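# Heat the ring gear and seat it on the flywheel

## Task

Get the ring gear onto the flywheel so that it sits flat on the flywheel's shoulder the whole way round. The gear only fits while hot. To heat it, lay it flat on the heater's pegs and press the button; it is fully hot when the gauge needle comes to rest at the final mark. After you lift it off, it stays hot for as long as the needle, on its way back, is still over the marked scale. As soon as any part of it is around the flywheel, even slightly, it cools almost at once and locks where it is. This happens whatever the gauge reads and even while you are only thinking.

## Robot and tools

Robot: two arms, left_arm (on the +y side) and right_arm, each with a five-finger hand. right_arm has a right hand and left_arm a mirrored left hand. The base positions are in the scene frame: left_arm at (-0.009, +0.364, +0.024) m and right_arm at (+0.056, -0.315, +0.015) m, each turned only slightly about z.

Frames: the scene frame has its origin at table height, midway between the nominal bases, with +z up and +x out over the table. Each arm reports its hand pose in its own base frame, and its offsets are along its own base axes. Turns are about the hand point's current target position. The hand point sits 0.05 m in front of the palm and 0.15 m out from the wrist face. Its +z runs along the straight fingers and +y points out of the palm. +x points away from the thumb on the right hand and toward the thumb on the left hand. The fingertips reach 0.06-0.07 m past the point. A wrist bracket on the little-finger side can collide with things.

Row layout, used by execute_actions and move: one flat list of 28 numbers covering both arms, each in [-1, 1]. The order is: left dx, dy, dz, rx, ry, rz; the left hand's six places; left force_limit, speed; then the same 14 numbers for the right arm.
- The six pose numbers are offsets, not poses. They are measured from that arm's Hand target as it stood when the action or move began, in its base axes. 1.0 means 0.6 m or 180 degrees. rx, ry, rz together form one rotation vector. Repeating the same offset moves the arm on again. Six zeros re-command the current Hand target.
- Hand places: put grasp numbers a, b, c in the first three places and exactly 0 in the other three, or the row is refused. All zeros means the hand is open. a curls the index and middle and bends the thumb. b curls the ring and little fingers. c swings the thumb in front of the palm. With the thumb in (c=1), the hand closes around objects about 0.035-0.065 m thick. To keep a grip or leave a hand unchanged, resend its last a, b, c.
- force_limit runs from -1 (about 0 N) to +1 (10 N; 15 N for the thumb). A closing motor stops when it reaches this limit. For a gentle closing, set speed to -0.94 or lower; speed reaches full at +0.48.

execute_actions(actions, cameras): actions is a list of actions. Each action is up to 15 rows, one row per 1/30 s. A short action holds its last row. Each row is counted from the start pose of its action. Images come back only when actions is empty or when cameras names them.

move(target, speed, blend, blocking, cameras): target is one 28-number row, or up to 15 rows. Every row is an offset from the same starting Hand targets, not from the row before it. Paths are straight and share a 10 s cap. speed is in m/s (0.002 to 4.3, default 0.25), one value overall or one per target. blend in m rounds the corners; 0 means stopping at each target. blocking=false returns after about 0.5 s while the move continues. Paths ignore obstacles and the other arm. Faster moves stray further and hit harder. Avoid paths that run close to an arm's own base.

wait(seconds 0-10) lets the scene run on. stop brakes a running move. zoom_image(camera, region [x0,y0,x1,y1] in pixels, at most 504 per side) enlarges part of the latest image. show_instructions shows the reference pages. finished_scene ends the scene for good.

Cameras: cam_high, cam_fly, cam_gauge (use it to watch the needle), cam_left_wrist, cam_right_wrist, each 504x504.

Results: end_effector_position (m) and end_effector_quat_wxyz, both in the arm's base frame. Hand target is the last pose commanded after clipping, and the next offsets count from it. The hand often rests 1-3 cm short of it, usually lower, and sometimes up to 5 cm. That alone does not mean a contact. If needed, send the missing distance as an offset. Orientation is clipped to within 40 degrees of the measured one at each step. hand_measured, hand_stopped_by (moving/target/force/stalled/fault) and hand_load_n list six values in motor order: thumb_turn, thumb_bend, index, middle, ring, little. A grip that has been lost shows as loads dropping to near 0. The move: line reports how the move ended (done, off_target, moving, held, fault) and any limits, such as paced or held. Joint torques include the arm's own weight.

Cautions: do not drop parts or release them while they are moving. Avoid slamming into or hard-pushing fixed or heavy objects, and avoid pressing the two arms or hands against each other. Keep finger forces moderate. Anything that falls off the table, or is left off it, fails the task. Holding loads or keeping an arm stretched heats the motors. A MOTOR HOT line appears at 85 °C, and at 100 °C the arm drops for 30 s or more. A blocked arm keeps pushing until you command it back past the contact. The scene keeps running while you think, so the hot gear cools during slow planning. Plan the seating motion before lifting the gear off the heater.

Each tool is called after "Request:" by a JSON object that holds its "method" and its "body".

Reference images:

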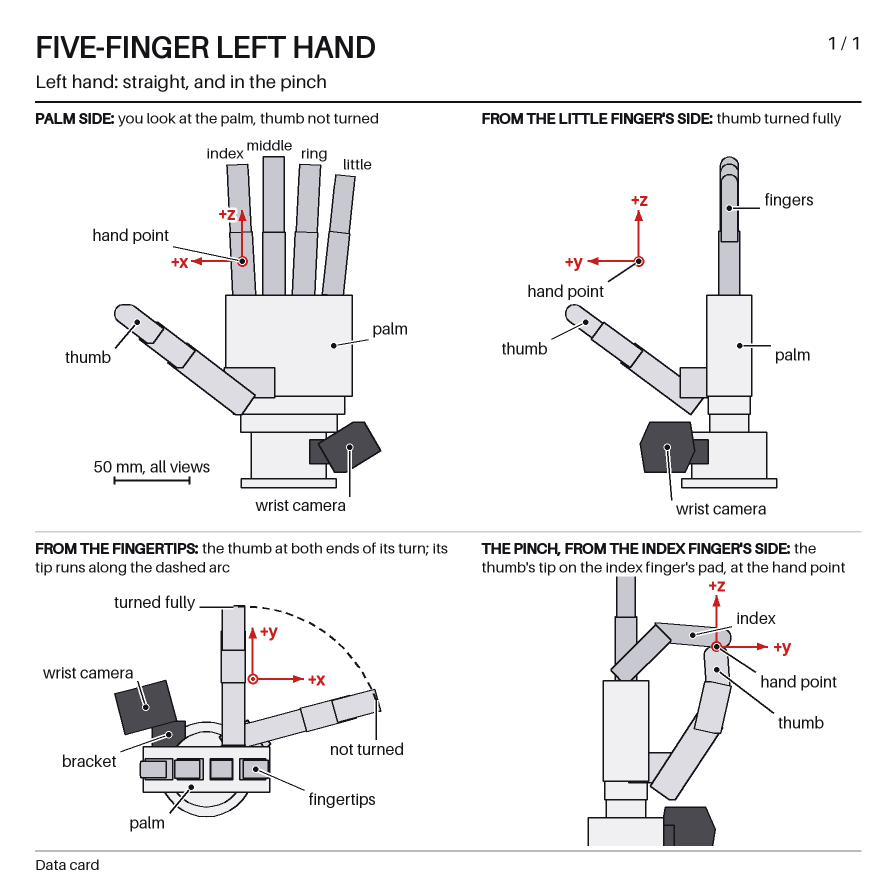

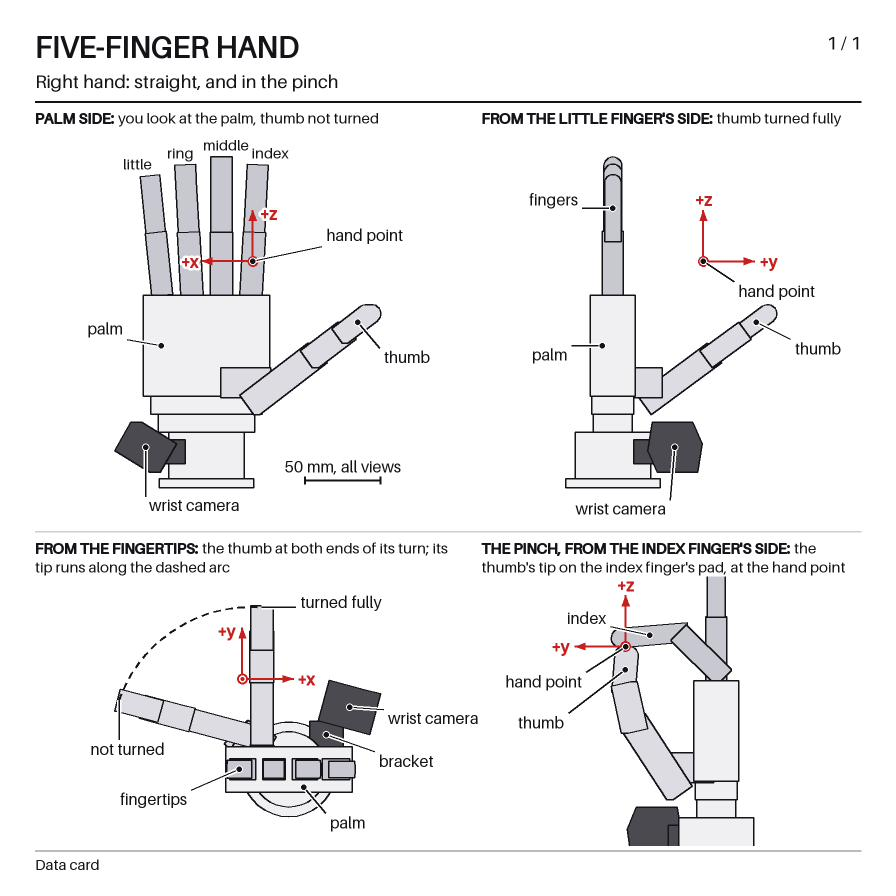

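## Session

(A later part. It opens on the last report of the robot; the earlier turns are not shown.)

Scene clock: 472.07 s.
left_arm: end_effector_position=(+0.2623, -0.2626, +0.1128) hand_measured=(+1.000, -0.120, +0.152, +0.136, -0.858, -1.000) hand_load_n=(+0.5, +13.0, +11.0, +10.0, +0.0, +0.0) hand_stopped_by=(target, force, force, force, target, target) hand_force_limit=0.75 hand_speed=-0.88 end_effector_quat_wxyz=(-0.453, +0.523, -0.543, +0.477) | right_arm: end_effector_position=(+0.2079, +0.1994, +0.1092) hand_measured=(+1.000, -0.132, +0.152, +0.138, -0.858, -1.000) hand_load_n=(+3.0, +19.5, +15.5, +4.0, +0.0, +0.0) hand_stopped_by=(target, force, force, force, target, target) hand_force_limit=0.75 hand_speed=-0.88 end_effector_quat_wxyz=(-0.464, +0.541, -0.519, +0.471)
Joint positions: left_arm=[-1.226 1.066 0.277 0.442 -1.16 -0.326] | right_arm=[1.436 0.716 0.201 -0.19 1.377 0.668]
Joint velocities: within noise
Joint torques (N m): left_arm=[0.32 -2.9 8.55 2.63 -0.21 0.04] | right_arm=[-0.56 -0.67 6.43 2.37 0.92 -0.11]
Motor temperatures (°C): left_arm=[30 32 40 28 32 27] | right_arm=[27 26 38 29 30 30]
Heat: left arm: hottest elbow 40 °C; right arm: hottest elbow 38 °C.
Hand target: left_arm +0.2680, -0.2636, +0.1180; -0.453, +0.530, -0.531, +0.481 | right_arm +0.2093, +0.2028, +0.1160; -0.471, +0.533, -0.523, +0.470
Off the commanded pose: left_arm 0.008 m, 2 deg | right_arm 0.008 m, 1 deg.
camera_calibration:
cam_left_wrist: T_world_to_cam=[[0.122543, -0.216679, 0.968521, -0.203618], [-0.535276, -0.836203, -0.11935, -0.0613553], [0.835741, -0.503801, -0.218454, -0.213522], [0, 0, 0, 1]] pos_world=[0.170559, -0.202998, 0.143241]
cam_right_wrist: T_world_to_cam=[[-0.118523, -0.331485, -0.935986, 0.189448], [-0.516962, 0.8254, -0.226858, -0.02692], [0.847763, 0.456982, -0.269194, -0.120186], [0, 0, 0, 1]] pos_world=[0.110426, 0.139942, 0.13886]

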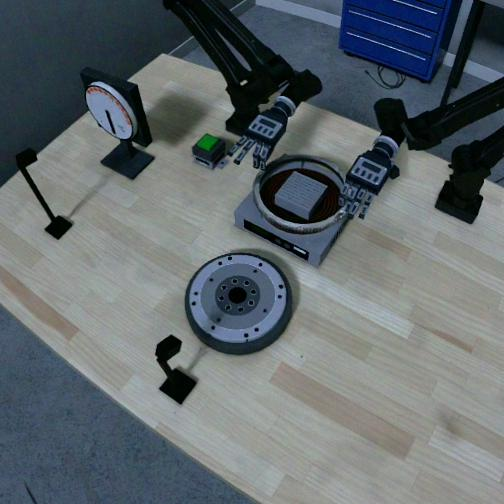

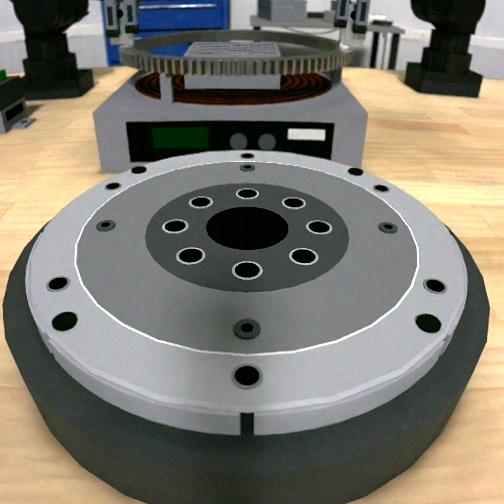

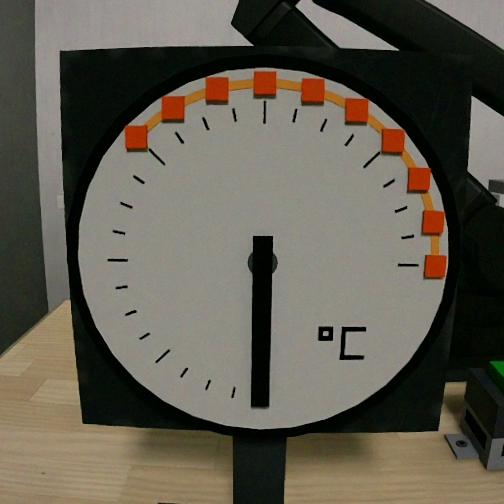

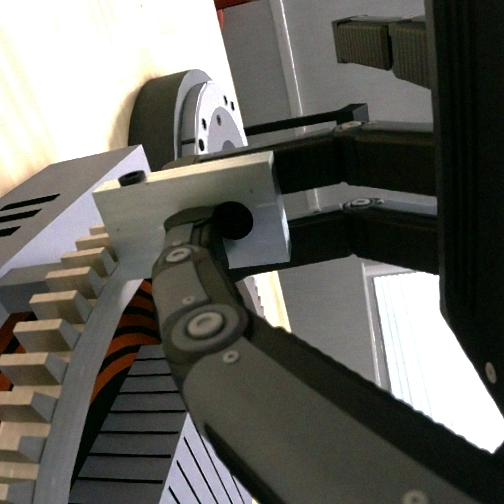

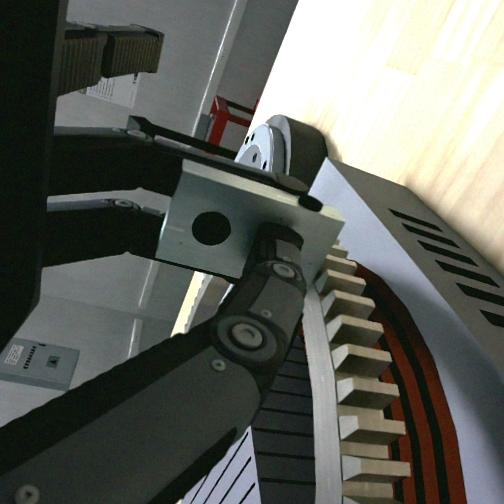

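Request:
{"method": "zoom_image", "body": {"camera": "cam_high", "region": [240, 140, 320, 220]}}

Request:
{"method": "zoom_image", "body": {"camera": "cam_high", "region": [290, 160, 370, 240]}}

Request:
{"method": "zoom_image", "body": {"camera": "cam_fly", "region": [110, 20, 230, 120]}}

Request:
{"method": "zoom_image", "body": {"camera": "cam_fly", "region": [260, 20, 380, 120]}}

Scaled by 6.300 from the camera's 504x504 image, which has a finer 720x720 frame.

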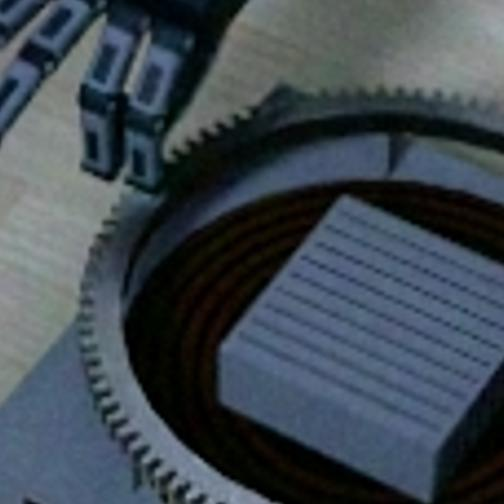

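Scaled by 6.300 from the camera's 504x504 image, which has a finer 720x720 frame.

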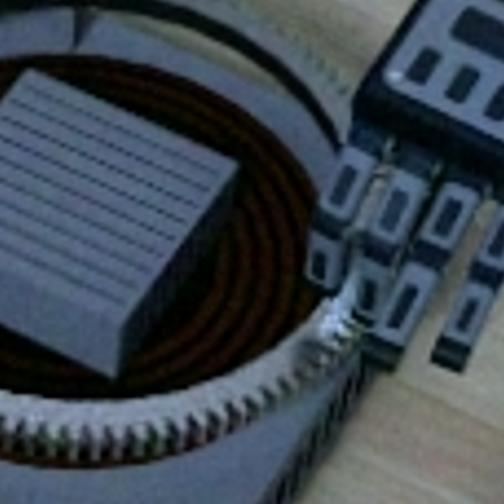

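Scaled by 4.200 from the camera's 504x504 image, which has a finer 720x720 frame.

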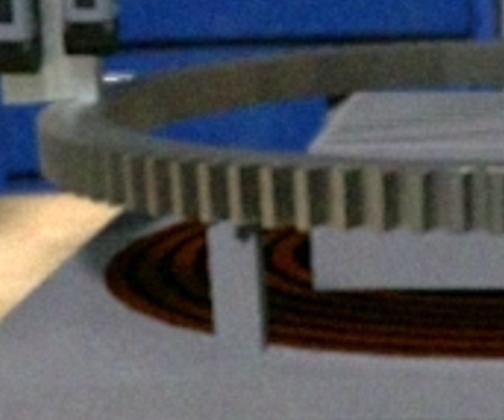

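Scaled by 4.200 from the camera's 504x504 image, which has a finer 720x720 frame.

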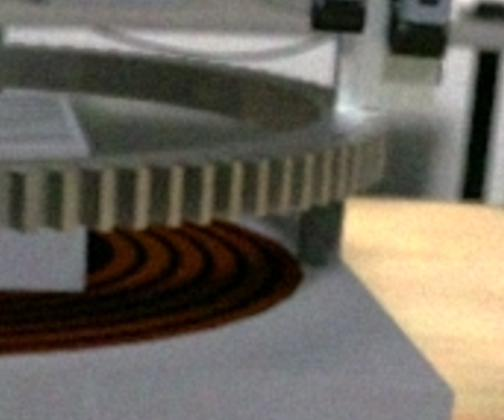

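Request:
{"method": "move", "body": {"target": [0, 0, 0, 0, 0, 0, 0.95, 0, 1, 0, 0, 0, 0.75, -0.88, 0, 0, -0.0117, 0, 0, 0, 0.95, 0, 1, 0, 0, 0, 0.75, -0.88], "speed": 0.04, "cameras": ["cam_gauge", "cam_fly"]}}

Scene clock: 477.10 s.
left_arm: end_effector_position=(+0.2624, -0.2623, +0.1129) hand_measured=(+1.000, -0.120, +0.152, +0.136, -0.858, -1.000) hand_load_n=(+1.0, +12.5, +11.5, +10.5, +0.0, +0.0) hand_stopped_by=(target, force, force, force, target, target) hand_force_limit=0.75 hand_speed=-0.88 end_effector_quat_wxyz=(-0.453, +0.523, -0.542, +0.476) | right_arm: end_effector_position=(+0.2090, +0.1994, +0.1088) hand_measured=(+1.000, -0.132, +0.152, +0.138, -0.858, -1.000) hand_load_n=(+1.5, +17.5, +14.5, +4.0, +0.0, +0.0) hand_stopped_by=(target, force, force, force, target, target) hand_force_limit=0.75 hand_speed=-0.88 end_effector_quat_wxyz=(-0.469, +0.534, -0.522, +0.472)
Joint positions: left_arm=[-1.226 1.066 0.277 0.442 -1.161 -0.326] | right_arm=[1.436 0.725 0.191 -0.15 1.388 0.661]
Joint torques (N m): left_arm=[0.44 -2.96 8.54 2.61 -0.2 0.03] | right_arm=[0.26 0.38 6.19 2.39 0.52 -0.17]
Heat: left arm: hottest elbow 40 °C; right arm: hottest elbow 38 °C.
Hand target: left_arm +0.2680, -0.2636, +0.1180; -0.453, +0.530, -0.531, +0.481 | right_arm +0.2093, +0.2028, +0.1089; -0.471, +0.533, -0.523, +0.470
Off the commanded pose: left_arm 0.008 m, 2 deg | right_arm 0.003 m, 0 deg.
move: done
Images, in order (width x height): cam_fly 504x504, cam_gauge 504x504.

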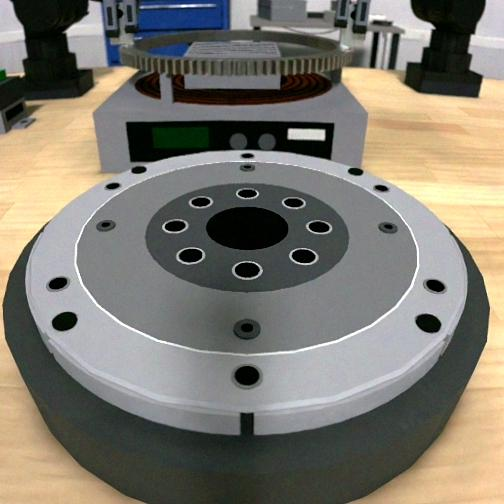

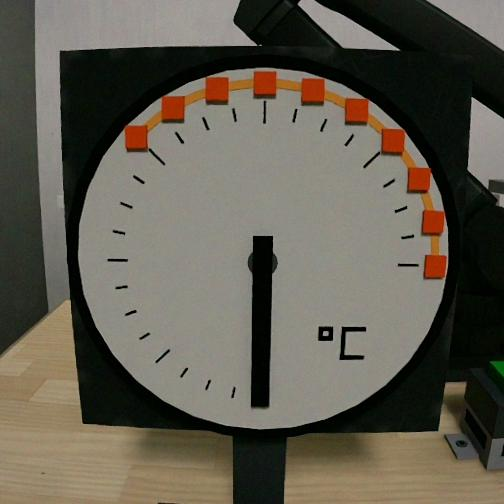

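Request:
{"method": "move", "body": {"target": [0, 0, -0.013, 0, 0, 0, 0.95, 0, 1, 0, 0, 0, 0.75, -0.88, 0, 0, -0.005, 0, 0, 0, 0.95, 0, 1, 0, 0, 0, 0.75, -0.88], "speed": 0.04, "cameras": ["cam_gauge", "cam_fly"]}}

Scene clock: 478.90 s.
left_arm: end_effector_position=(+0.2640, -0.2621, +0.1125) hand_measured=(+1.000, -0.120, +0.152, +0.136, -0.858, -1.000) hand_load_n=(-1.0, +11.5, +10.0, +10.5, +0.0, +0.0) hand_stopped_by=(target, force, force, force, target, target) hand_force_limit=0.75 hand_speed=-0.88 end_effector_quat_wxyz=(-0.455, +0.526, -0.534, +0.481) | right_arm: end_effector_position=(+0.2099, +0.1998, +0.1094) hand_measured=(+1.000, -0.132, +0.152, +0.138, -0.858, -1.000) hand_load_n=(+0.5, +16.5, +15.0, +5.0, +0.0, +0.0) hand_stopped_by=(target, force, force, force, target, target) hand_force_limit=0.75 hand_speed=-0.88 end_effector_quat_wxyz=(-0.471, +0.529, -0.524, +0.473)
Joint positions: left_arm=[-1.226 1.086 0.271 0.49 -1.174 -0.322] | right_arm=[1.436 0.734 0.19 -0.132 1.397 0.662]
Joint torques (N m): left_arm=[0.32 -2.14 7.92 2.32 0.01 -0.02] | right_arm=[-0.26 1.08 5.85 2.04 0.37 -0.13]
Heat: left arm: hottest elbow 40 °C; right arm: hottest elbow 38 °C.
Hand target: left_arm +0.2680, -0.2636, +0.1102; -0.453, +0.530, -0.531, +0.481 | right_arm +0.2093, +0.2028, +0.1059; -0.471, +0.533, -0.523, +0.470
Off the commanded pose: left_arm 0.005 m, 1 deg | right_arm 0.005 m, 1 deg.
move: done
Images, in order (width x height): cam_fly 504x504, cam_gauge 504x504.

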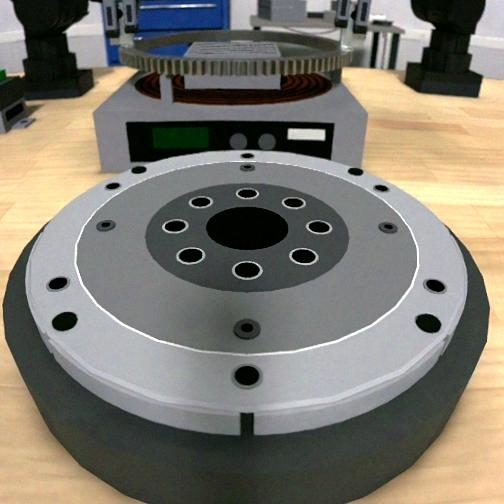

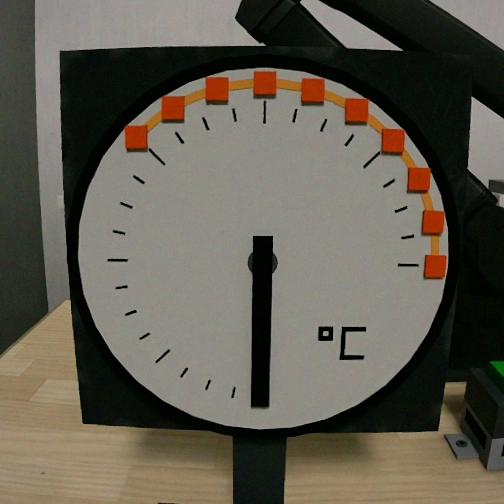

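Request:
{"method": "move", "body": {"target": [0, 0, 0.015, 0, 0, 0, 0.3, 0, 1, 0, 0, 0, 0.75, -0.7, 0, 0, 0.015, 0, 0, 0, 0.3, 0, 1, 0, 0, 0, 0.75, -0.7], "speed": 0.05, "cameras": ["cam_gauge", "cam_fly", "cam_left_wrist", "cam_right_wrist"]}}

Scene clock: 482.20 s.
left_arm: end_effector_position=(+0.2625, -0.2622, +0.1092) hand_measured=(+1.000, -0.426, -0.400, -0.550, -0.956, -1.000) hand_load_n=(+0.0, +0.0, +0.0, +0.0, +0.0, +0.0) hand_stopped_by=(target, target, target, target, target, target) hand_force_limit=0.75 hand_speed=-0.70 end_effector_quat_wxyz=(-0.453, +0.524, -0.541, +0.477) | right_arm: end_effector_position=(+0.2092, +0.1990, +0.1097) hand_measured=(+1.000, -0.424, -0.400, -0.550, -0.956, -1.000) hand_load_n=(+0.0, -3.5, +0.0, +0.0, +0.0, +0.0) hand_stopped_by=(target, target, target, target, target, target) hand_force_limit=0.75 hand_speed=-0.70 end_effector_quat_wxyz=(-0.472, +0.530, -0.526, +0.469)
Joint positions: left_arm=[-1.226 1.083 0.271 0.467 -1.163 -0.328] | right_arm=[1.434 0.716 0.188 -0.149 1.388 0.668]
Joint torques (N m): left_arm=[0.21 -4.48 9.14 1.4 -0.11 0] | right_arm=[-0.09 -0.26 7.17 1.17 0.52 -0.23]
Heat: left arm: hottest elbow 40 °C; right arm: hottest elbow 37 °C.
Hand target: left_arm +0.2680, -0.2636, +0.1192; -0.453, +0.530, -0.531, +0.481 | right_arm +0.2093, +0.2028, +0.1149; -0.471, +0.533, -0.523, +0.470
Off the commanded pose: left_arm 0.012 m, 1 deg | right_arm 0.007 m, 1 deg.
move: off_target (left_arm)
camera_calibration:
cam_left_wrist: T_world_to_cam=[[0.12186, -0.2137, 0.969269, -0.199183], [-0.532502, -0.838184, -0.117851, -0.0627334], [0.83761, -0.501777, -0.215937, -0.214531], [0, 0, 0, 1]] pos_world=[0.17056, -0.202794, 0.139343]
cam_right_wrist: T_world_to_cam=[[-0.111533, -0.304056, -0.946103, 0.184134], [-0.506431, 0.836533, -0.209142, -0.0320531], [0.855037, 0.45581, -0.247284, -0.124702], [0, 0, 0, 1]] pos_world=[0.110929, 0.139641, 0.136669]
Images, in order (width x height): cam_fly 504x504, cam_gauge 504x504, cam_left_wrist 504x504, cam_right_wrist 504x504.

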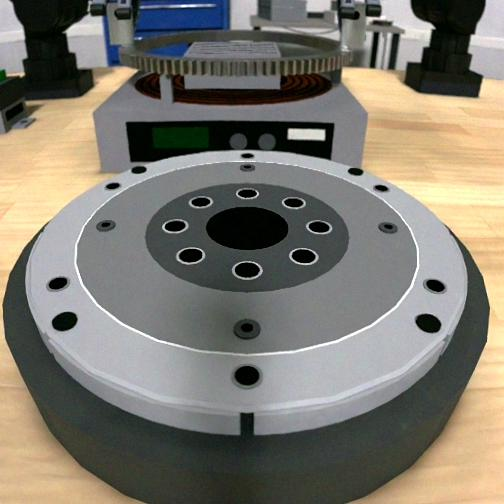

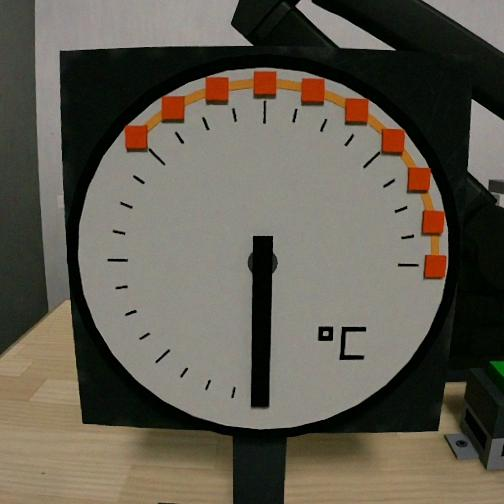

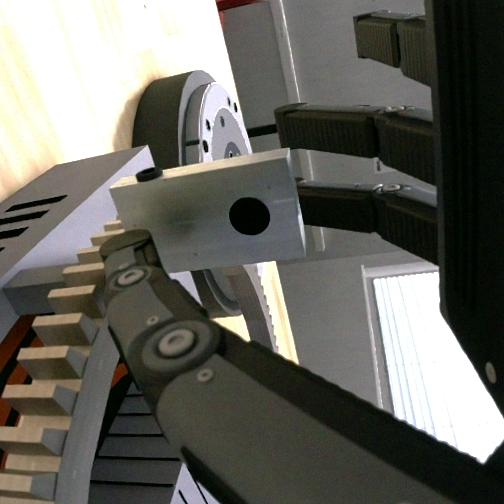

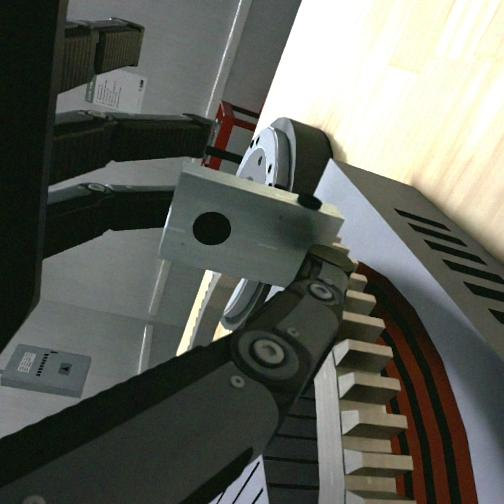

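Request:
{"method": "move", "body": {"target": [[0, 0, 0.0833, 0, 0, 0, 0.3, 0, 1, 0, 0, 0, 0.75, -0.6, 0, 0, 0.2, 0, 0, 0, 0.3, 0, 1, 0, 0, 0, 0.75, -0.6],[0, 0, 0.0833, 0, 0, 0, 0.3, 0, 1, 0, 0, 0, 0.75, -0.6, -0.175, -0.3647, 0.2, 0.0023, 0.411, -0.0067, 0, 1, 0, 0, 0, 0, 0.75, 0]], "speed": 0.25, "cameras": ["cam_high", "cam_gauge"]}}

Scene clock: 493.07 s.
left_arm: end_effector_position=(+0.2598, -0.2547, +0.1471) hand_measured=(+1.000, -0.426, -0.400, -0.550, -0.956, -1.000) hand_load_n=(+0.0, +0.0, +0.0, +0.0, +0.0, +0.0) hand_stopped_by=(target, target, target, target, target, target) hand_force_limit=0.75 hand_speed=-0.60 end_effector_quat_wxyz=(-0.456, +0.521, -0.547, +0.470) | right_arm: end_effector_position=(+0.0944, -0.0118, +0.2154) hand_measured=(-1.000, -1.000, -1.000, -0.750, +0.900, +1.000) hand_load_n=(+0.0, +0.0, +0.0, +0.0, +0.0, +0.0) hand_stopped_by=(target, target, target, target, target, target) hand_force_limit=0.75 hand_speed=0.00 end_effector_quat_wxyz=(-0.046, +0.698, -0.713, +0.038)
Joint positions: left_arm=[-1.226 0.908 0.326 0.217 -1.163 -0.328] | right_arm=[-0.334 0.633 0.842 -1.671 -0.048 -0.31]
Joint torques (N m): left_arm=[0.21 -2.96 13.04 1.36 -0.15 0.01] | right_arm=[-0.15 0.38 10.21 0.4 -0.14 -0.23]
Heat: left arm: hottest elbow 39 °C; right arm: hottest elbow 37 °C.
Hand target: left_arm +0.2680, -0.2636, +0.1692; -0.453, +0.530, -0.531, +0.481 | right_arm +0.1043, -0.0160, +0.2349; -0.059, +0.702, -0.708, +0.058
Off the commanded pose: left_arm 0.025 m, 3 deg | right_arm 0.022 m, 3 deg.
move: off_target (left_arm, right_arm); target 2's new numbers were sent with right_arm's hand 0.022 m and 3 deg from that target
Images, in order (width x height): cam_high 504x504, cam_gauge 504x504.

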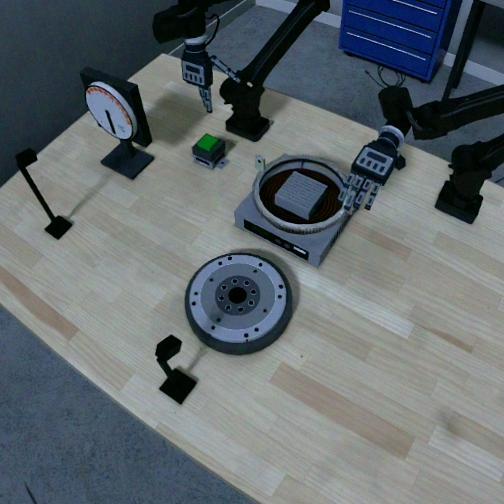

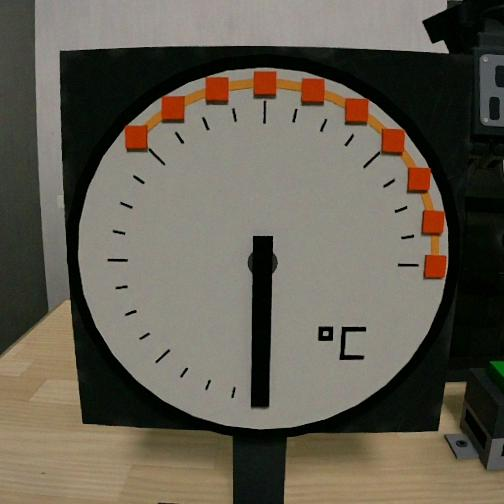

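Request:
{"method": "zoom_image", "body": {"camera": "cam_high", "region": [225, 140, 365, 270]}}

Scaled by 3.600 from the camera's 504x504 image, which has a finer 720x720 frame.

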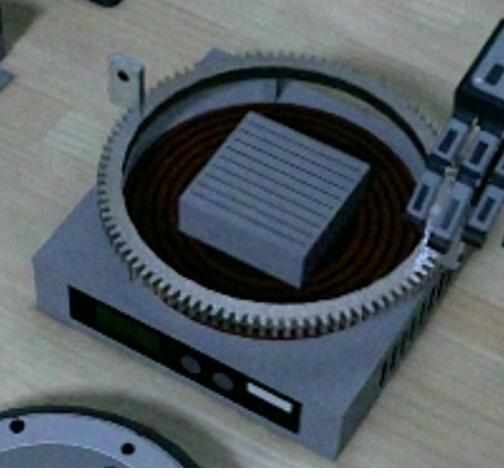

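Request:
{"method": "move", "body": {"target": [[0, 0, 0, 0, 0, 0, 0.3, 0, 1, 0, 0, 0, 0.75, -0.6, 0, 0, -0.1583, 0, 0, 0, 0, 1, 0, 0, 0, 0, 0.75, 0],[0, 0, 0, 0, 0, 0, 0.3, 0, 1, 0, 0, 0, 0.75, -0.6, 0, 0, -0.2158, 0, 0, 0, 0, 1, 0, 0, 0, 0, 0.75, 0]], "speed": [0.2, 0.06], "cameras": ["cam_high", "cam_gauge"]}}

Scene clock: 496.20 s.
left_arm: end_effector_position=(+0.2598, -0.2547, +0.1471) hand_measured=(+1.000, -0.426, -0.400, -0.550, -0.956, -1.000) hand_load_n=(+0.0, +0.0, +0.0, +0.0, +0.0, +0.0) hand_stopped_by=(target, target, target, target, target, target) hand_force_limit=0.75 hand_speed=-0.60 end_effector_quat_wxyz=(-0.456, +0.521, -0.547, +0.470) | right_arm: end_effector_position=(+0.0995, -0.0134, +0.1078) hand_measured=(-1.000, -1.000, -1.000, -0.750, +0.900, +1.000) hand_load_n=(+0.0, +0.0, +0.0, -2.5, +0.0, +0.0) hand_stopped_by=(target, target, target, target, target, target) hand_force_limit=0.75 hand_speed=0.00 end_effector_quat_wxyz=(-0.052, +0.699, -0.711, +0.049)
Joint positions: left_arm=[-1.226 0.908 0.326 0.217 -1.163 -0.328] | right_arm=[-0.334 0.598 0.55 -1.388 -0.05 -0.313]
Joint torques (N m): left_arm=[0.09 -2.9 13.08 1.37 -0.14 0.01] | right_arm=[-1.32 -0.62 6.04 1.77 -0.01 -0.22]
Heat: left arm: hottest elbow 39 °C; right arm: hottest elbow 38 °C.
Hand target: left_arm +0.2680, -0.2636, +0.1692; -0.453, +0.530, -0.531, +0.481 | right_arm +0.1043, -0.0160, +0.1055; -0.059, +0.702, -0.708, +0.058
Off the commanded pose: left_arm 0.025 m, 3 deg | right_arm 0.006 m, 1 deg.
move: off_target (left_arm)
Images, in order (width x height): cam_high 504x504, cam_gauge 504x504.

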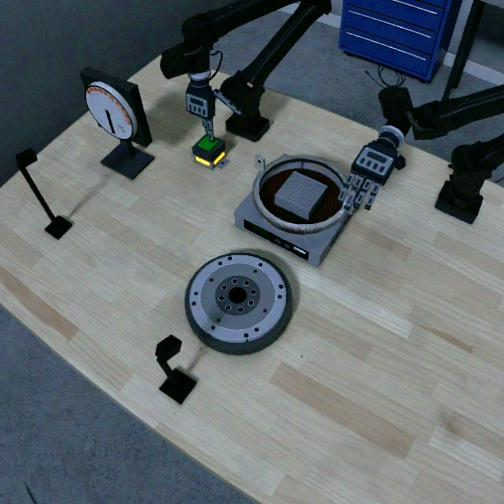

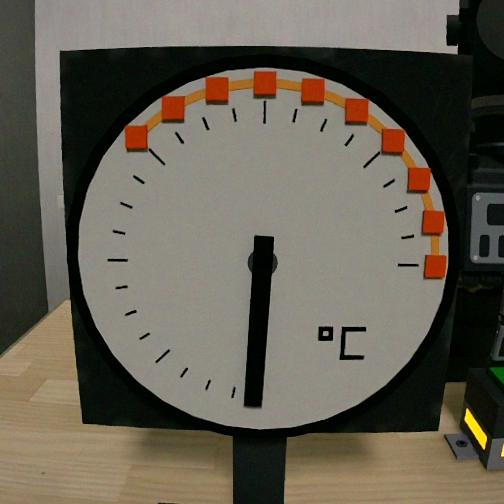

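Request:
{"method": "move", "body": {"target": [[0, 0, 0, 0, 0, 0, 0.3, 0, 1, 0, 0, 0, 0.75, -0.6, 0, 0, 0.2158, 0, 0, 0, 0, 1, 0, 0, 0, 0, 0.75, 0],[0.003, -0.055, 0.018, 0.0092, 0.004, 0.0086, 0.3, 0, 1, 0, 0, 0, 0.75, -0.6, 0.1872, 0.411, 0.1908, -0.0022, -0.4023, 0.0018, 0, 1, 0, 0, 0, 0, 0.75, 0],[0.003, -0.005, 0.0013, 0.0092, 0.004, 0.0086, 0.3, 0, 1, 0, 0, 0, 0.75, -0.6, 0.1872, 0.361, 0.1242, -0.0022, -0.4023, 0.0018, 0.3, 0, 1, 0, 0, 0, 0.75, 0]], "speed": [0.2, 0.25, 0.15], "cameras": ["all"]}}

Scene clock: 507.27 s.
left_arm: end_effector_position=(+0.2639, -0.2682, +0.1619) hand_measured=(+1.000, -0.426, -0.400, -0.550, -0.956, -1.000) hand_load_n=(+0.0, +0.0, +0.0, +0.0, +0.0, +0.0) hand_stopped_by=(target, target, target, target, target, target) hand_force_limit=0.75 hand_speed=-0.60 end_effector_quat_wxyz=(-0.461, +0.529, -0.543, +0.461) | right_arm: end_effector_position=(+0.2147, +0.2001, +0.1765) hand_measured=(+1.000, -0.426, -0.400, -0.550, -0.956, -1.000) hand_load_n=(+0.0, +0.0, +0.0, +0.0, +0.0, +0.0) hand_stopped_by=(target, target, target, target, target, target) hand_force_limit=0.75 hand_speed=0.00 end_effector_quat_wxyz=(-0.462, +0.537, -0.533, +0.463)
Joint positions: left_arm=[-1.237 0.941 0.404 0.117 -1.195 -0.38] | right_arm=[1.39 0.576 0.357 -0.457 1.337 0.659]
Joint torques (N m): left_arm=[0.5 -3.6 9.94 2.41 -0.13 0.13] | right_arm=[-0.44 -0.5 7.09 2.41 0.49 -0.3]
Heat: left arm: hottest elbow 40 °C; right arm: hottest elbow 37 °C.
Hand target: left_arm +0.2698, -0.2666, +0.1700; -0.464, +0.534, -0.533, +0.464 | right_arm +0.2166, +0.2006, +0.1800; -0.463, +0.534, -0.534, +0.463
Off the commanded pose: left_arm 0.010 m, 1 deg | right_arm 0.004 m, 0 deg.
move: done
camera_calibration:
cam_left_wrist: T_world_to_cam=[[0.142343, -0.232692, 0.962077, -0.26111], [-0.511939, -0.849182, -0.129643, -0.0672965], [0.847146, -0.474071, -0.24, -0.198612], [0, 0, 0, 1]] pos_world=[0.170969, -0.212061, 0.194817]
cam_right_wrist: T_world_to_cam=[[-0.142162, -0.307418, -0.940895, 0.254688], [-0.509571, 0.837646, -0.196691, -0.0179836], [0.848603, 0.451491, -0.275733, -0.106084], [0, 0, 0, 1]] pos_world=[0.117066, 0.141255, 0.206846]

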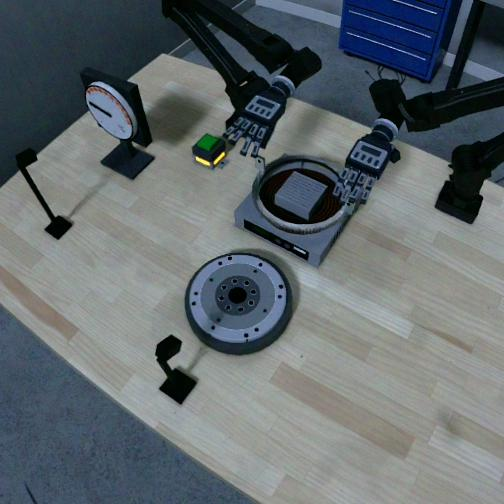

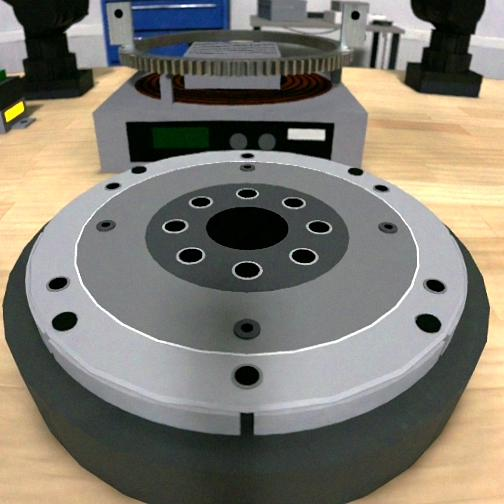

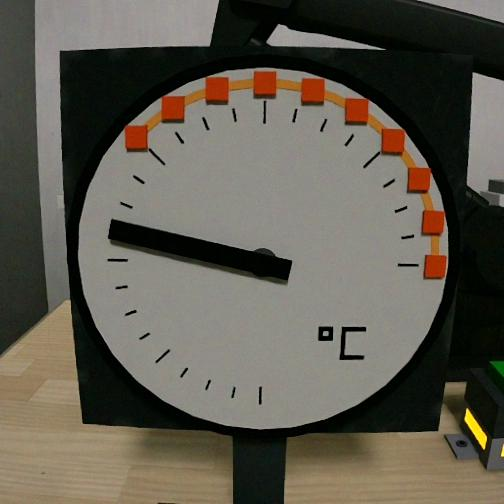

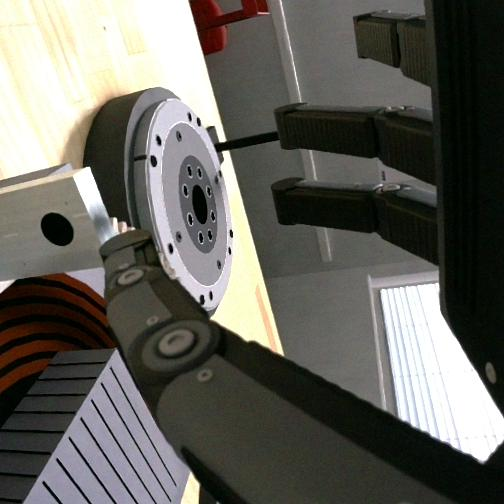

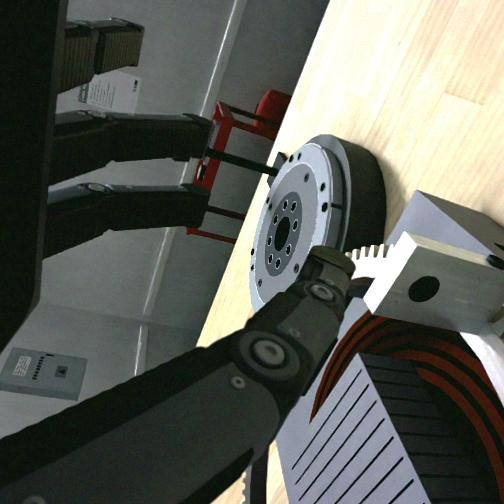

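Request:
{"method": "zoom_image", "body": {"camera": "cam_left_wrist", "region": [0, 150, 160, 300]}}

Request:
{"method": "zoom_image", "body": {"camera": "cam_right_wrist", "region": [344, 200, 504, 350]}}

Request:
{"method": "zoom_image", "body": {"camera": "cam_fly", "region": [60, 0, 160, 100]}}

Request:
{"method": "zoom_image", "body": {"camera": "cam_fly", "region": [300, 0, 400, 100]}}

Scaled by 3.150 from the camera's 504x504 image, which has a finer 720x720 frame.

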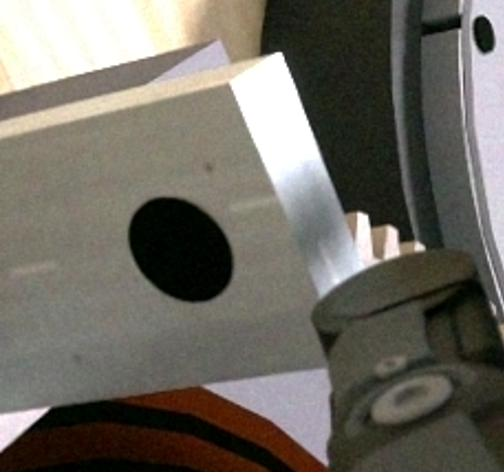

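Scaled by 3.150 from the camera's 504x504 image, which has a finer 720x720 frame.

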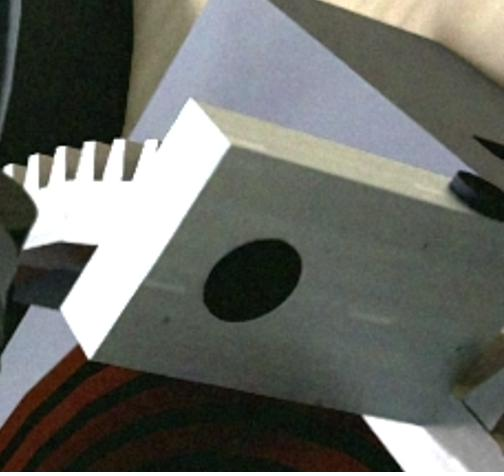

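Scaled by 5.040 from the camera's 504x504 image, which has a finer 720x720 frame.

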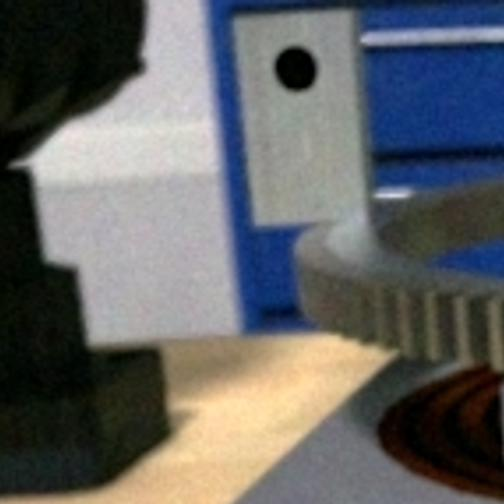

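Scaled by 5.040 from the camera's 504x504 image, which has a finer 720x720 frame.

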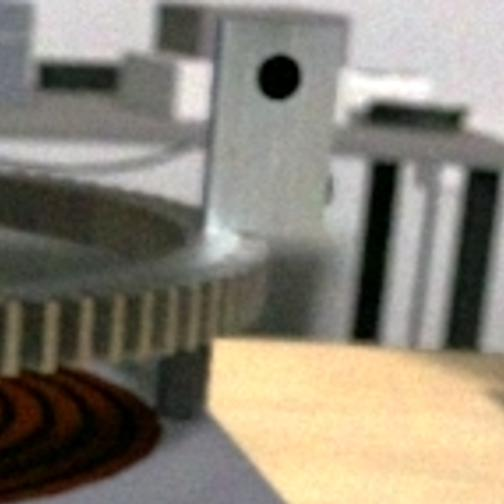

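Request:
{"method": "move", "body": {"target": [[-0.0333, -0.0367, 0, 0, 0, 0, 0.3, 0, 1, 0, 0, 0, 0.75, -0.6, 0, 0, 0, 0, 0, 0, 0.3, 0, 1, 0, 0, 0, 0.75, -0.6],[0.0062, 0.008, 0, 0, 0, 0, 0.3, 0, 1, 0, 0, 0, 0.75, -0.6, 0, 0, 0, 0, 0, 0, 0.3, 0, 1, 0, 0, 0, 0.75, -0.6]], "speed": 0.12, "cameras": ["cam_left_wrist"]}}

Scene clock: 516.00 s.
left_arm: end_effector_position=(+0.2710, -0.2610, +0.1625) hand_measured=(+1.000, -0.426, -0.400, -0.550, -0.956, -1.000) hand_load_n=(+0.0, +0.0, +0.0, +0.0, +0.0, +0.0) hand_stopped_by=(target, target, target, target, target, target) hand_force_limit=0.75 hand_speed=-0.60 end_effector_quat_wxyz=(-0.464, +0.533, -0.539, +0.458) | right_arm: end_effector_position=(+0.2147, +0.2001, +0.1765) hand_measured=(+1.000, -0.426, -0.400, -0.550, -0.956, -1.000) hand_load_n=(+0.0, +0.0, +0.0, +0.0, +0.0, -0.5) hand_stopped_by=(target, target, target, target, target, target) hand_force_limit=0.75 hand_speed=-0.60 end_effector_quat_wxyz=(-0.462, +0.537, -0.533, +0.463)
Joint positions: left_arm=[-1.205 0.931 0.397 0.134 -1.177 -0.36] | right_arm=[1.39 0.576 0.357 -0.457 1.337 0.659]
Joint torques (N m): left_arm=[0.21 -3.43 9.8 2.43 -0.12 0.13] | right_arm=[-0.91 -0.26 6.84 2.24 0.5 -0.25]
Heat: left arm: hottest elbow 39 °C; right arm: hottest elbow 36 °C.
Hand target: left_arm +0.2735, -0.2618, +0.1700; -0.464, +0.534, -0.533, +0.464 | right_arm +0.2166, +0.2006, +0.1800; -0.463, +0.534, -0.534, +0.463
Off the commanded pose: left_arm 0.008 m, 1 deg | right_arm 0.004 m, 0 deg.
move: done
camera_calibration:
cam_left_wrist: T_world_to_cam=[[0.145072, -0.229462, 0.962446, -0.260957], [-0.501424, -0.855619, -0.128412, -0.0622421], [0.852953, -0.463964, -0.239184, -0.200041], [0, 0, 0, 1]] pos_world=[0.177273, -0.205947, 0.195318]
Images, in order (width x height): cam_left_wrist 504x504.

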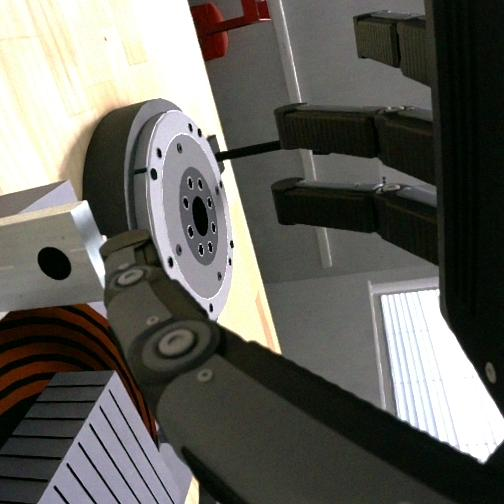

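Request:
{"method": "zoom_image", "body": {"camera": "cam_left_wrist", "region": [0, 180, 160, 330]}}

Request:
{"method": "wait", "body": {"seconds": 0, "cameras": ["cam_gauge"]}}

Scaled by 3.150 from the camera's 504x504 image, which has a finer 720x720 frame.

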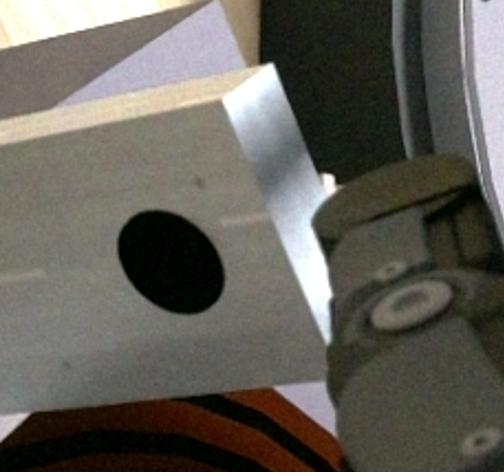

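Scene clock: 516.97 s.
left_arm: end_effector_position=(+0.2710, -0.2610, +0.1625) hand_measured=(+1.000, -0.426, -0.400, -0.550, -0.956, -1.000) hand_load_n=(+0.0, +0.0, +0.0, +0.0, -0.5, +0.0) hand_stopped_by=(target, target, target, target, target, target) hand_force_limit=0.75 hand_speed=-0.60 end_effector_quat_wxyz=(-0.464, +0.533, -0.539, +0.458) | right_arm: end_effector_position=(+0.2147, +0.2001, +0.1765) hand_measured=(+1.000, -0.426, -0.400, -0.550, -0.956, -1.000) hand_load_n=(+0.5, +0.0, +0.0, +0.0, +0.0, +0.0) hand_stopped_by=(target, target, target, target, target, target) hand_force_limit=0.75 hand_speed=-0.60 end_effector_quat_wxyz=(-0.462, +0.537, -0.533, +0.463)
Joint positions: left_arm=[-1.205 0.931 0.397 0.134 -1.177 -0.36] | right_arm=[1.39 0.576 0.357 -0.457 1.337 0.659]
Joint torques (N m): left_arm=[0.26 -3.6 9.78 2.44 -0.11 0.12] | right_arm=[-0.56 -1.49 7.02 2.26 0.46 -0.24]
Heat: left arm: hottest elbow 39 °C; right arm: hottest elbow 36 °C.
Hand target: left_arm +0.2735, -0.2618, +0.1700; -0.464, +0.534, -0.533, +0.464 | right_arm +0.2166, +0.2006, +0.1800; -0.463, +0.534, -0.534, +0.463
Off the commanded pose: left_arm 0.008 m, 1 deg | right_arm 0.004 m, 0 deg.
Images, in order (width x height): cam_gauge 504x504.

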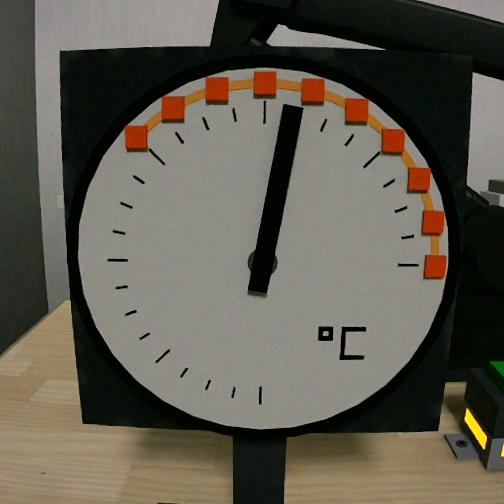

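Request:
{"method": "move", "body": {"target": [-0.0017, 0.0017, -0.0842, 0, 0, 0, 0.25, 0, 1, 0, 0, 0, 0.75, -0.6, -0.0017, -0.0035, -0.0983, 0, 0, 0, 0.25, 0, 1, 0, 0, 0, 0.75, -0.6], "speed": 0.1, "cameras": ["cam_left_wrist", "cam_right_wrist", "cam_fly"]}}

Request:
{"method": "zoom_image", "body": {"camera": "cam_fly", "region": [60, 0, 160, 100]}}

Request:
{"method": "zoom_image", "body": {"camera": "cam_fly", "region": [300, 0, 400, 100]}}

Scene clock: 521.97 s.
left_arm: end_effector_position=(+0.2699, -0.2584, +0.1144) hand_measured=(+1.000, -0.462, -0.500, -0.650, -0.962, -1.000) hand_load_n=(+0.0, +0.5, +0.0, +0.0, +0.0, +0.0) hand_stopped_by=(target, target, target, target, target, target) hand_force_limit=0.75 hand_speed=-0.60 end_effector_quat_wxyz=(-0.463, +0.534, -0.538, +0.460) | right_arm: end_effector_position=(+0.2142, +0.1975, +0.1199) hand_measured=(+1.000, -0.462, -0.500, -0.650, -0.962, -1.000) hand_load_n=(+0.0, +0.5, +0.0, +0.0, +0.0, +0.0) hand_stopped_by=(target, target, target, target, target, target) hand_force_limit=0.75 hand_speed=-0.60 end_effector_quat_wxyz=(-0.463, +0.536, -0.534, +0.462)
Joint positions: left_arm=[-1.205 1.069 0.306 0.369 -1.177 -0.36] | right_arm=[1.39 0.667 0.222 -0.229 1.337 0.659]
Joint torques (N m): left_arm=[-0.03 -3.49 8.58 2.4 -0.19 0.12] | right_arm=[-0.5 -0.56 6.53 2.3 0.61 -0.12]
Heat: left arm: hottest elbow 39 °C; right arm: hottest elbow 36 °C.
Hand target: left_arm +0.2725, -0.2607, +0.1194; -0.464, +0.534, -0.533, +0.464 | right_arm +0.2156, +0.1985, +0.1210; -0.463, +0.534, -0.534, +0.463
Off the commanded pose: left_arm 0.006 m, 1 deg | right_arm 0.002 m, 0 deg.
move: done
camera_calibration:
cam_left_wrist: T_world_to_cam=[[0.143036, -0.223877, 0.964064, -0.212106], [-0.501093, -0.856387, -0.124526, -0.0673372], [0.85349, -0.465274, -0.234678, -0.210403], [0, 0, 0, 1]] pos_world=[0.176174, -0.203048, 0.146722]
cam_right_wrist: T_world_to_cam=[[-0.141694, -0.304628, -0.941873, 0.199956], [-0.50947, 0.838228, -0.194462, -0.0275924], [0.848742, 0.452302, -0.273971, -0.12052], [0, 0, 0, 1]] pos_world=[0.116565, 0.138552, 0.149949]
Images, in order (width x height): cam_fly 504x504, cam_left_wrist 504x504, cam_right_wrist 504x504.

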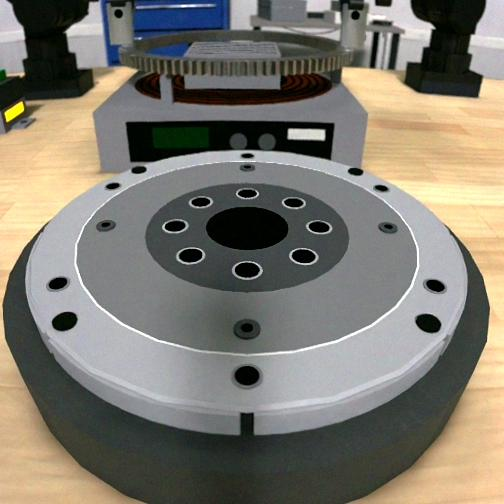

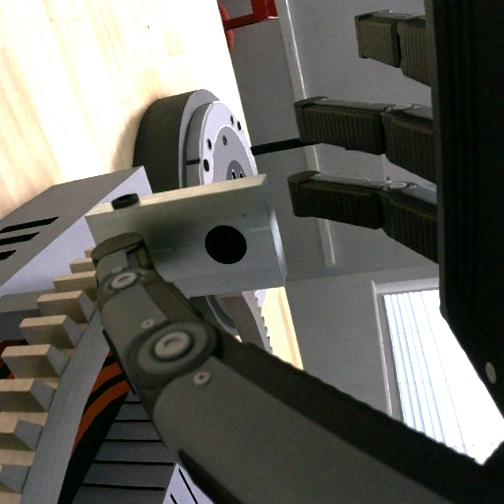

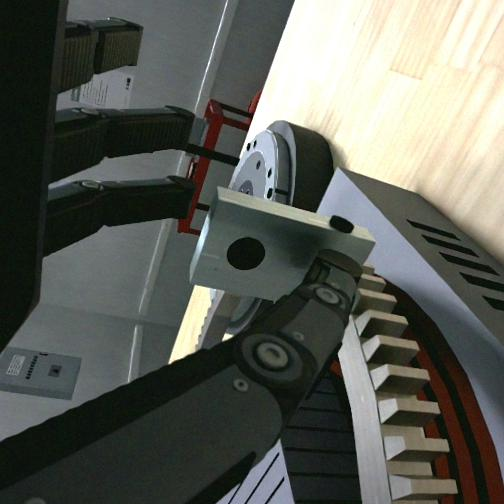

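Scaled by 5.040 from the camera's 504x504 image, which has a finer 720x720 frame.

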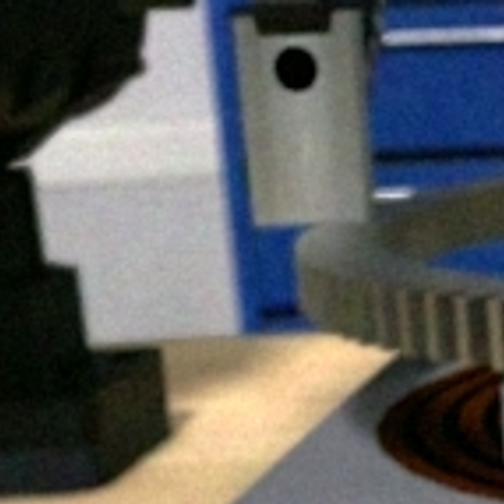

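Scaled by 5.040 from the camera's 504x504 image, which has a finer 720x720 frame.

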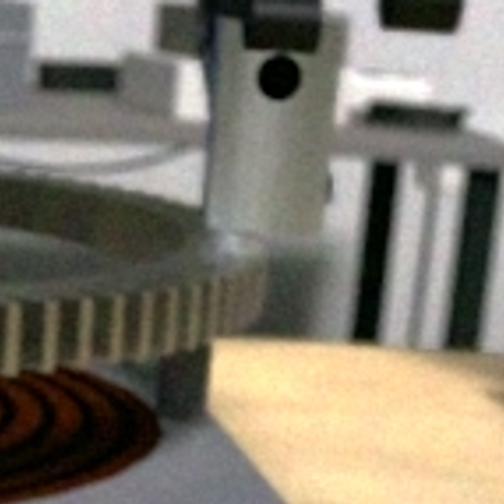

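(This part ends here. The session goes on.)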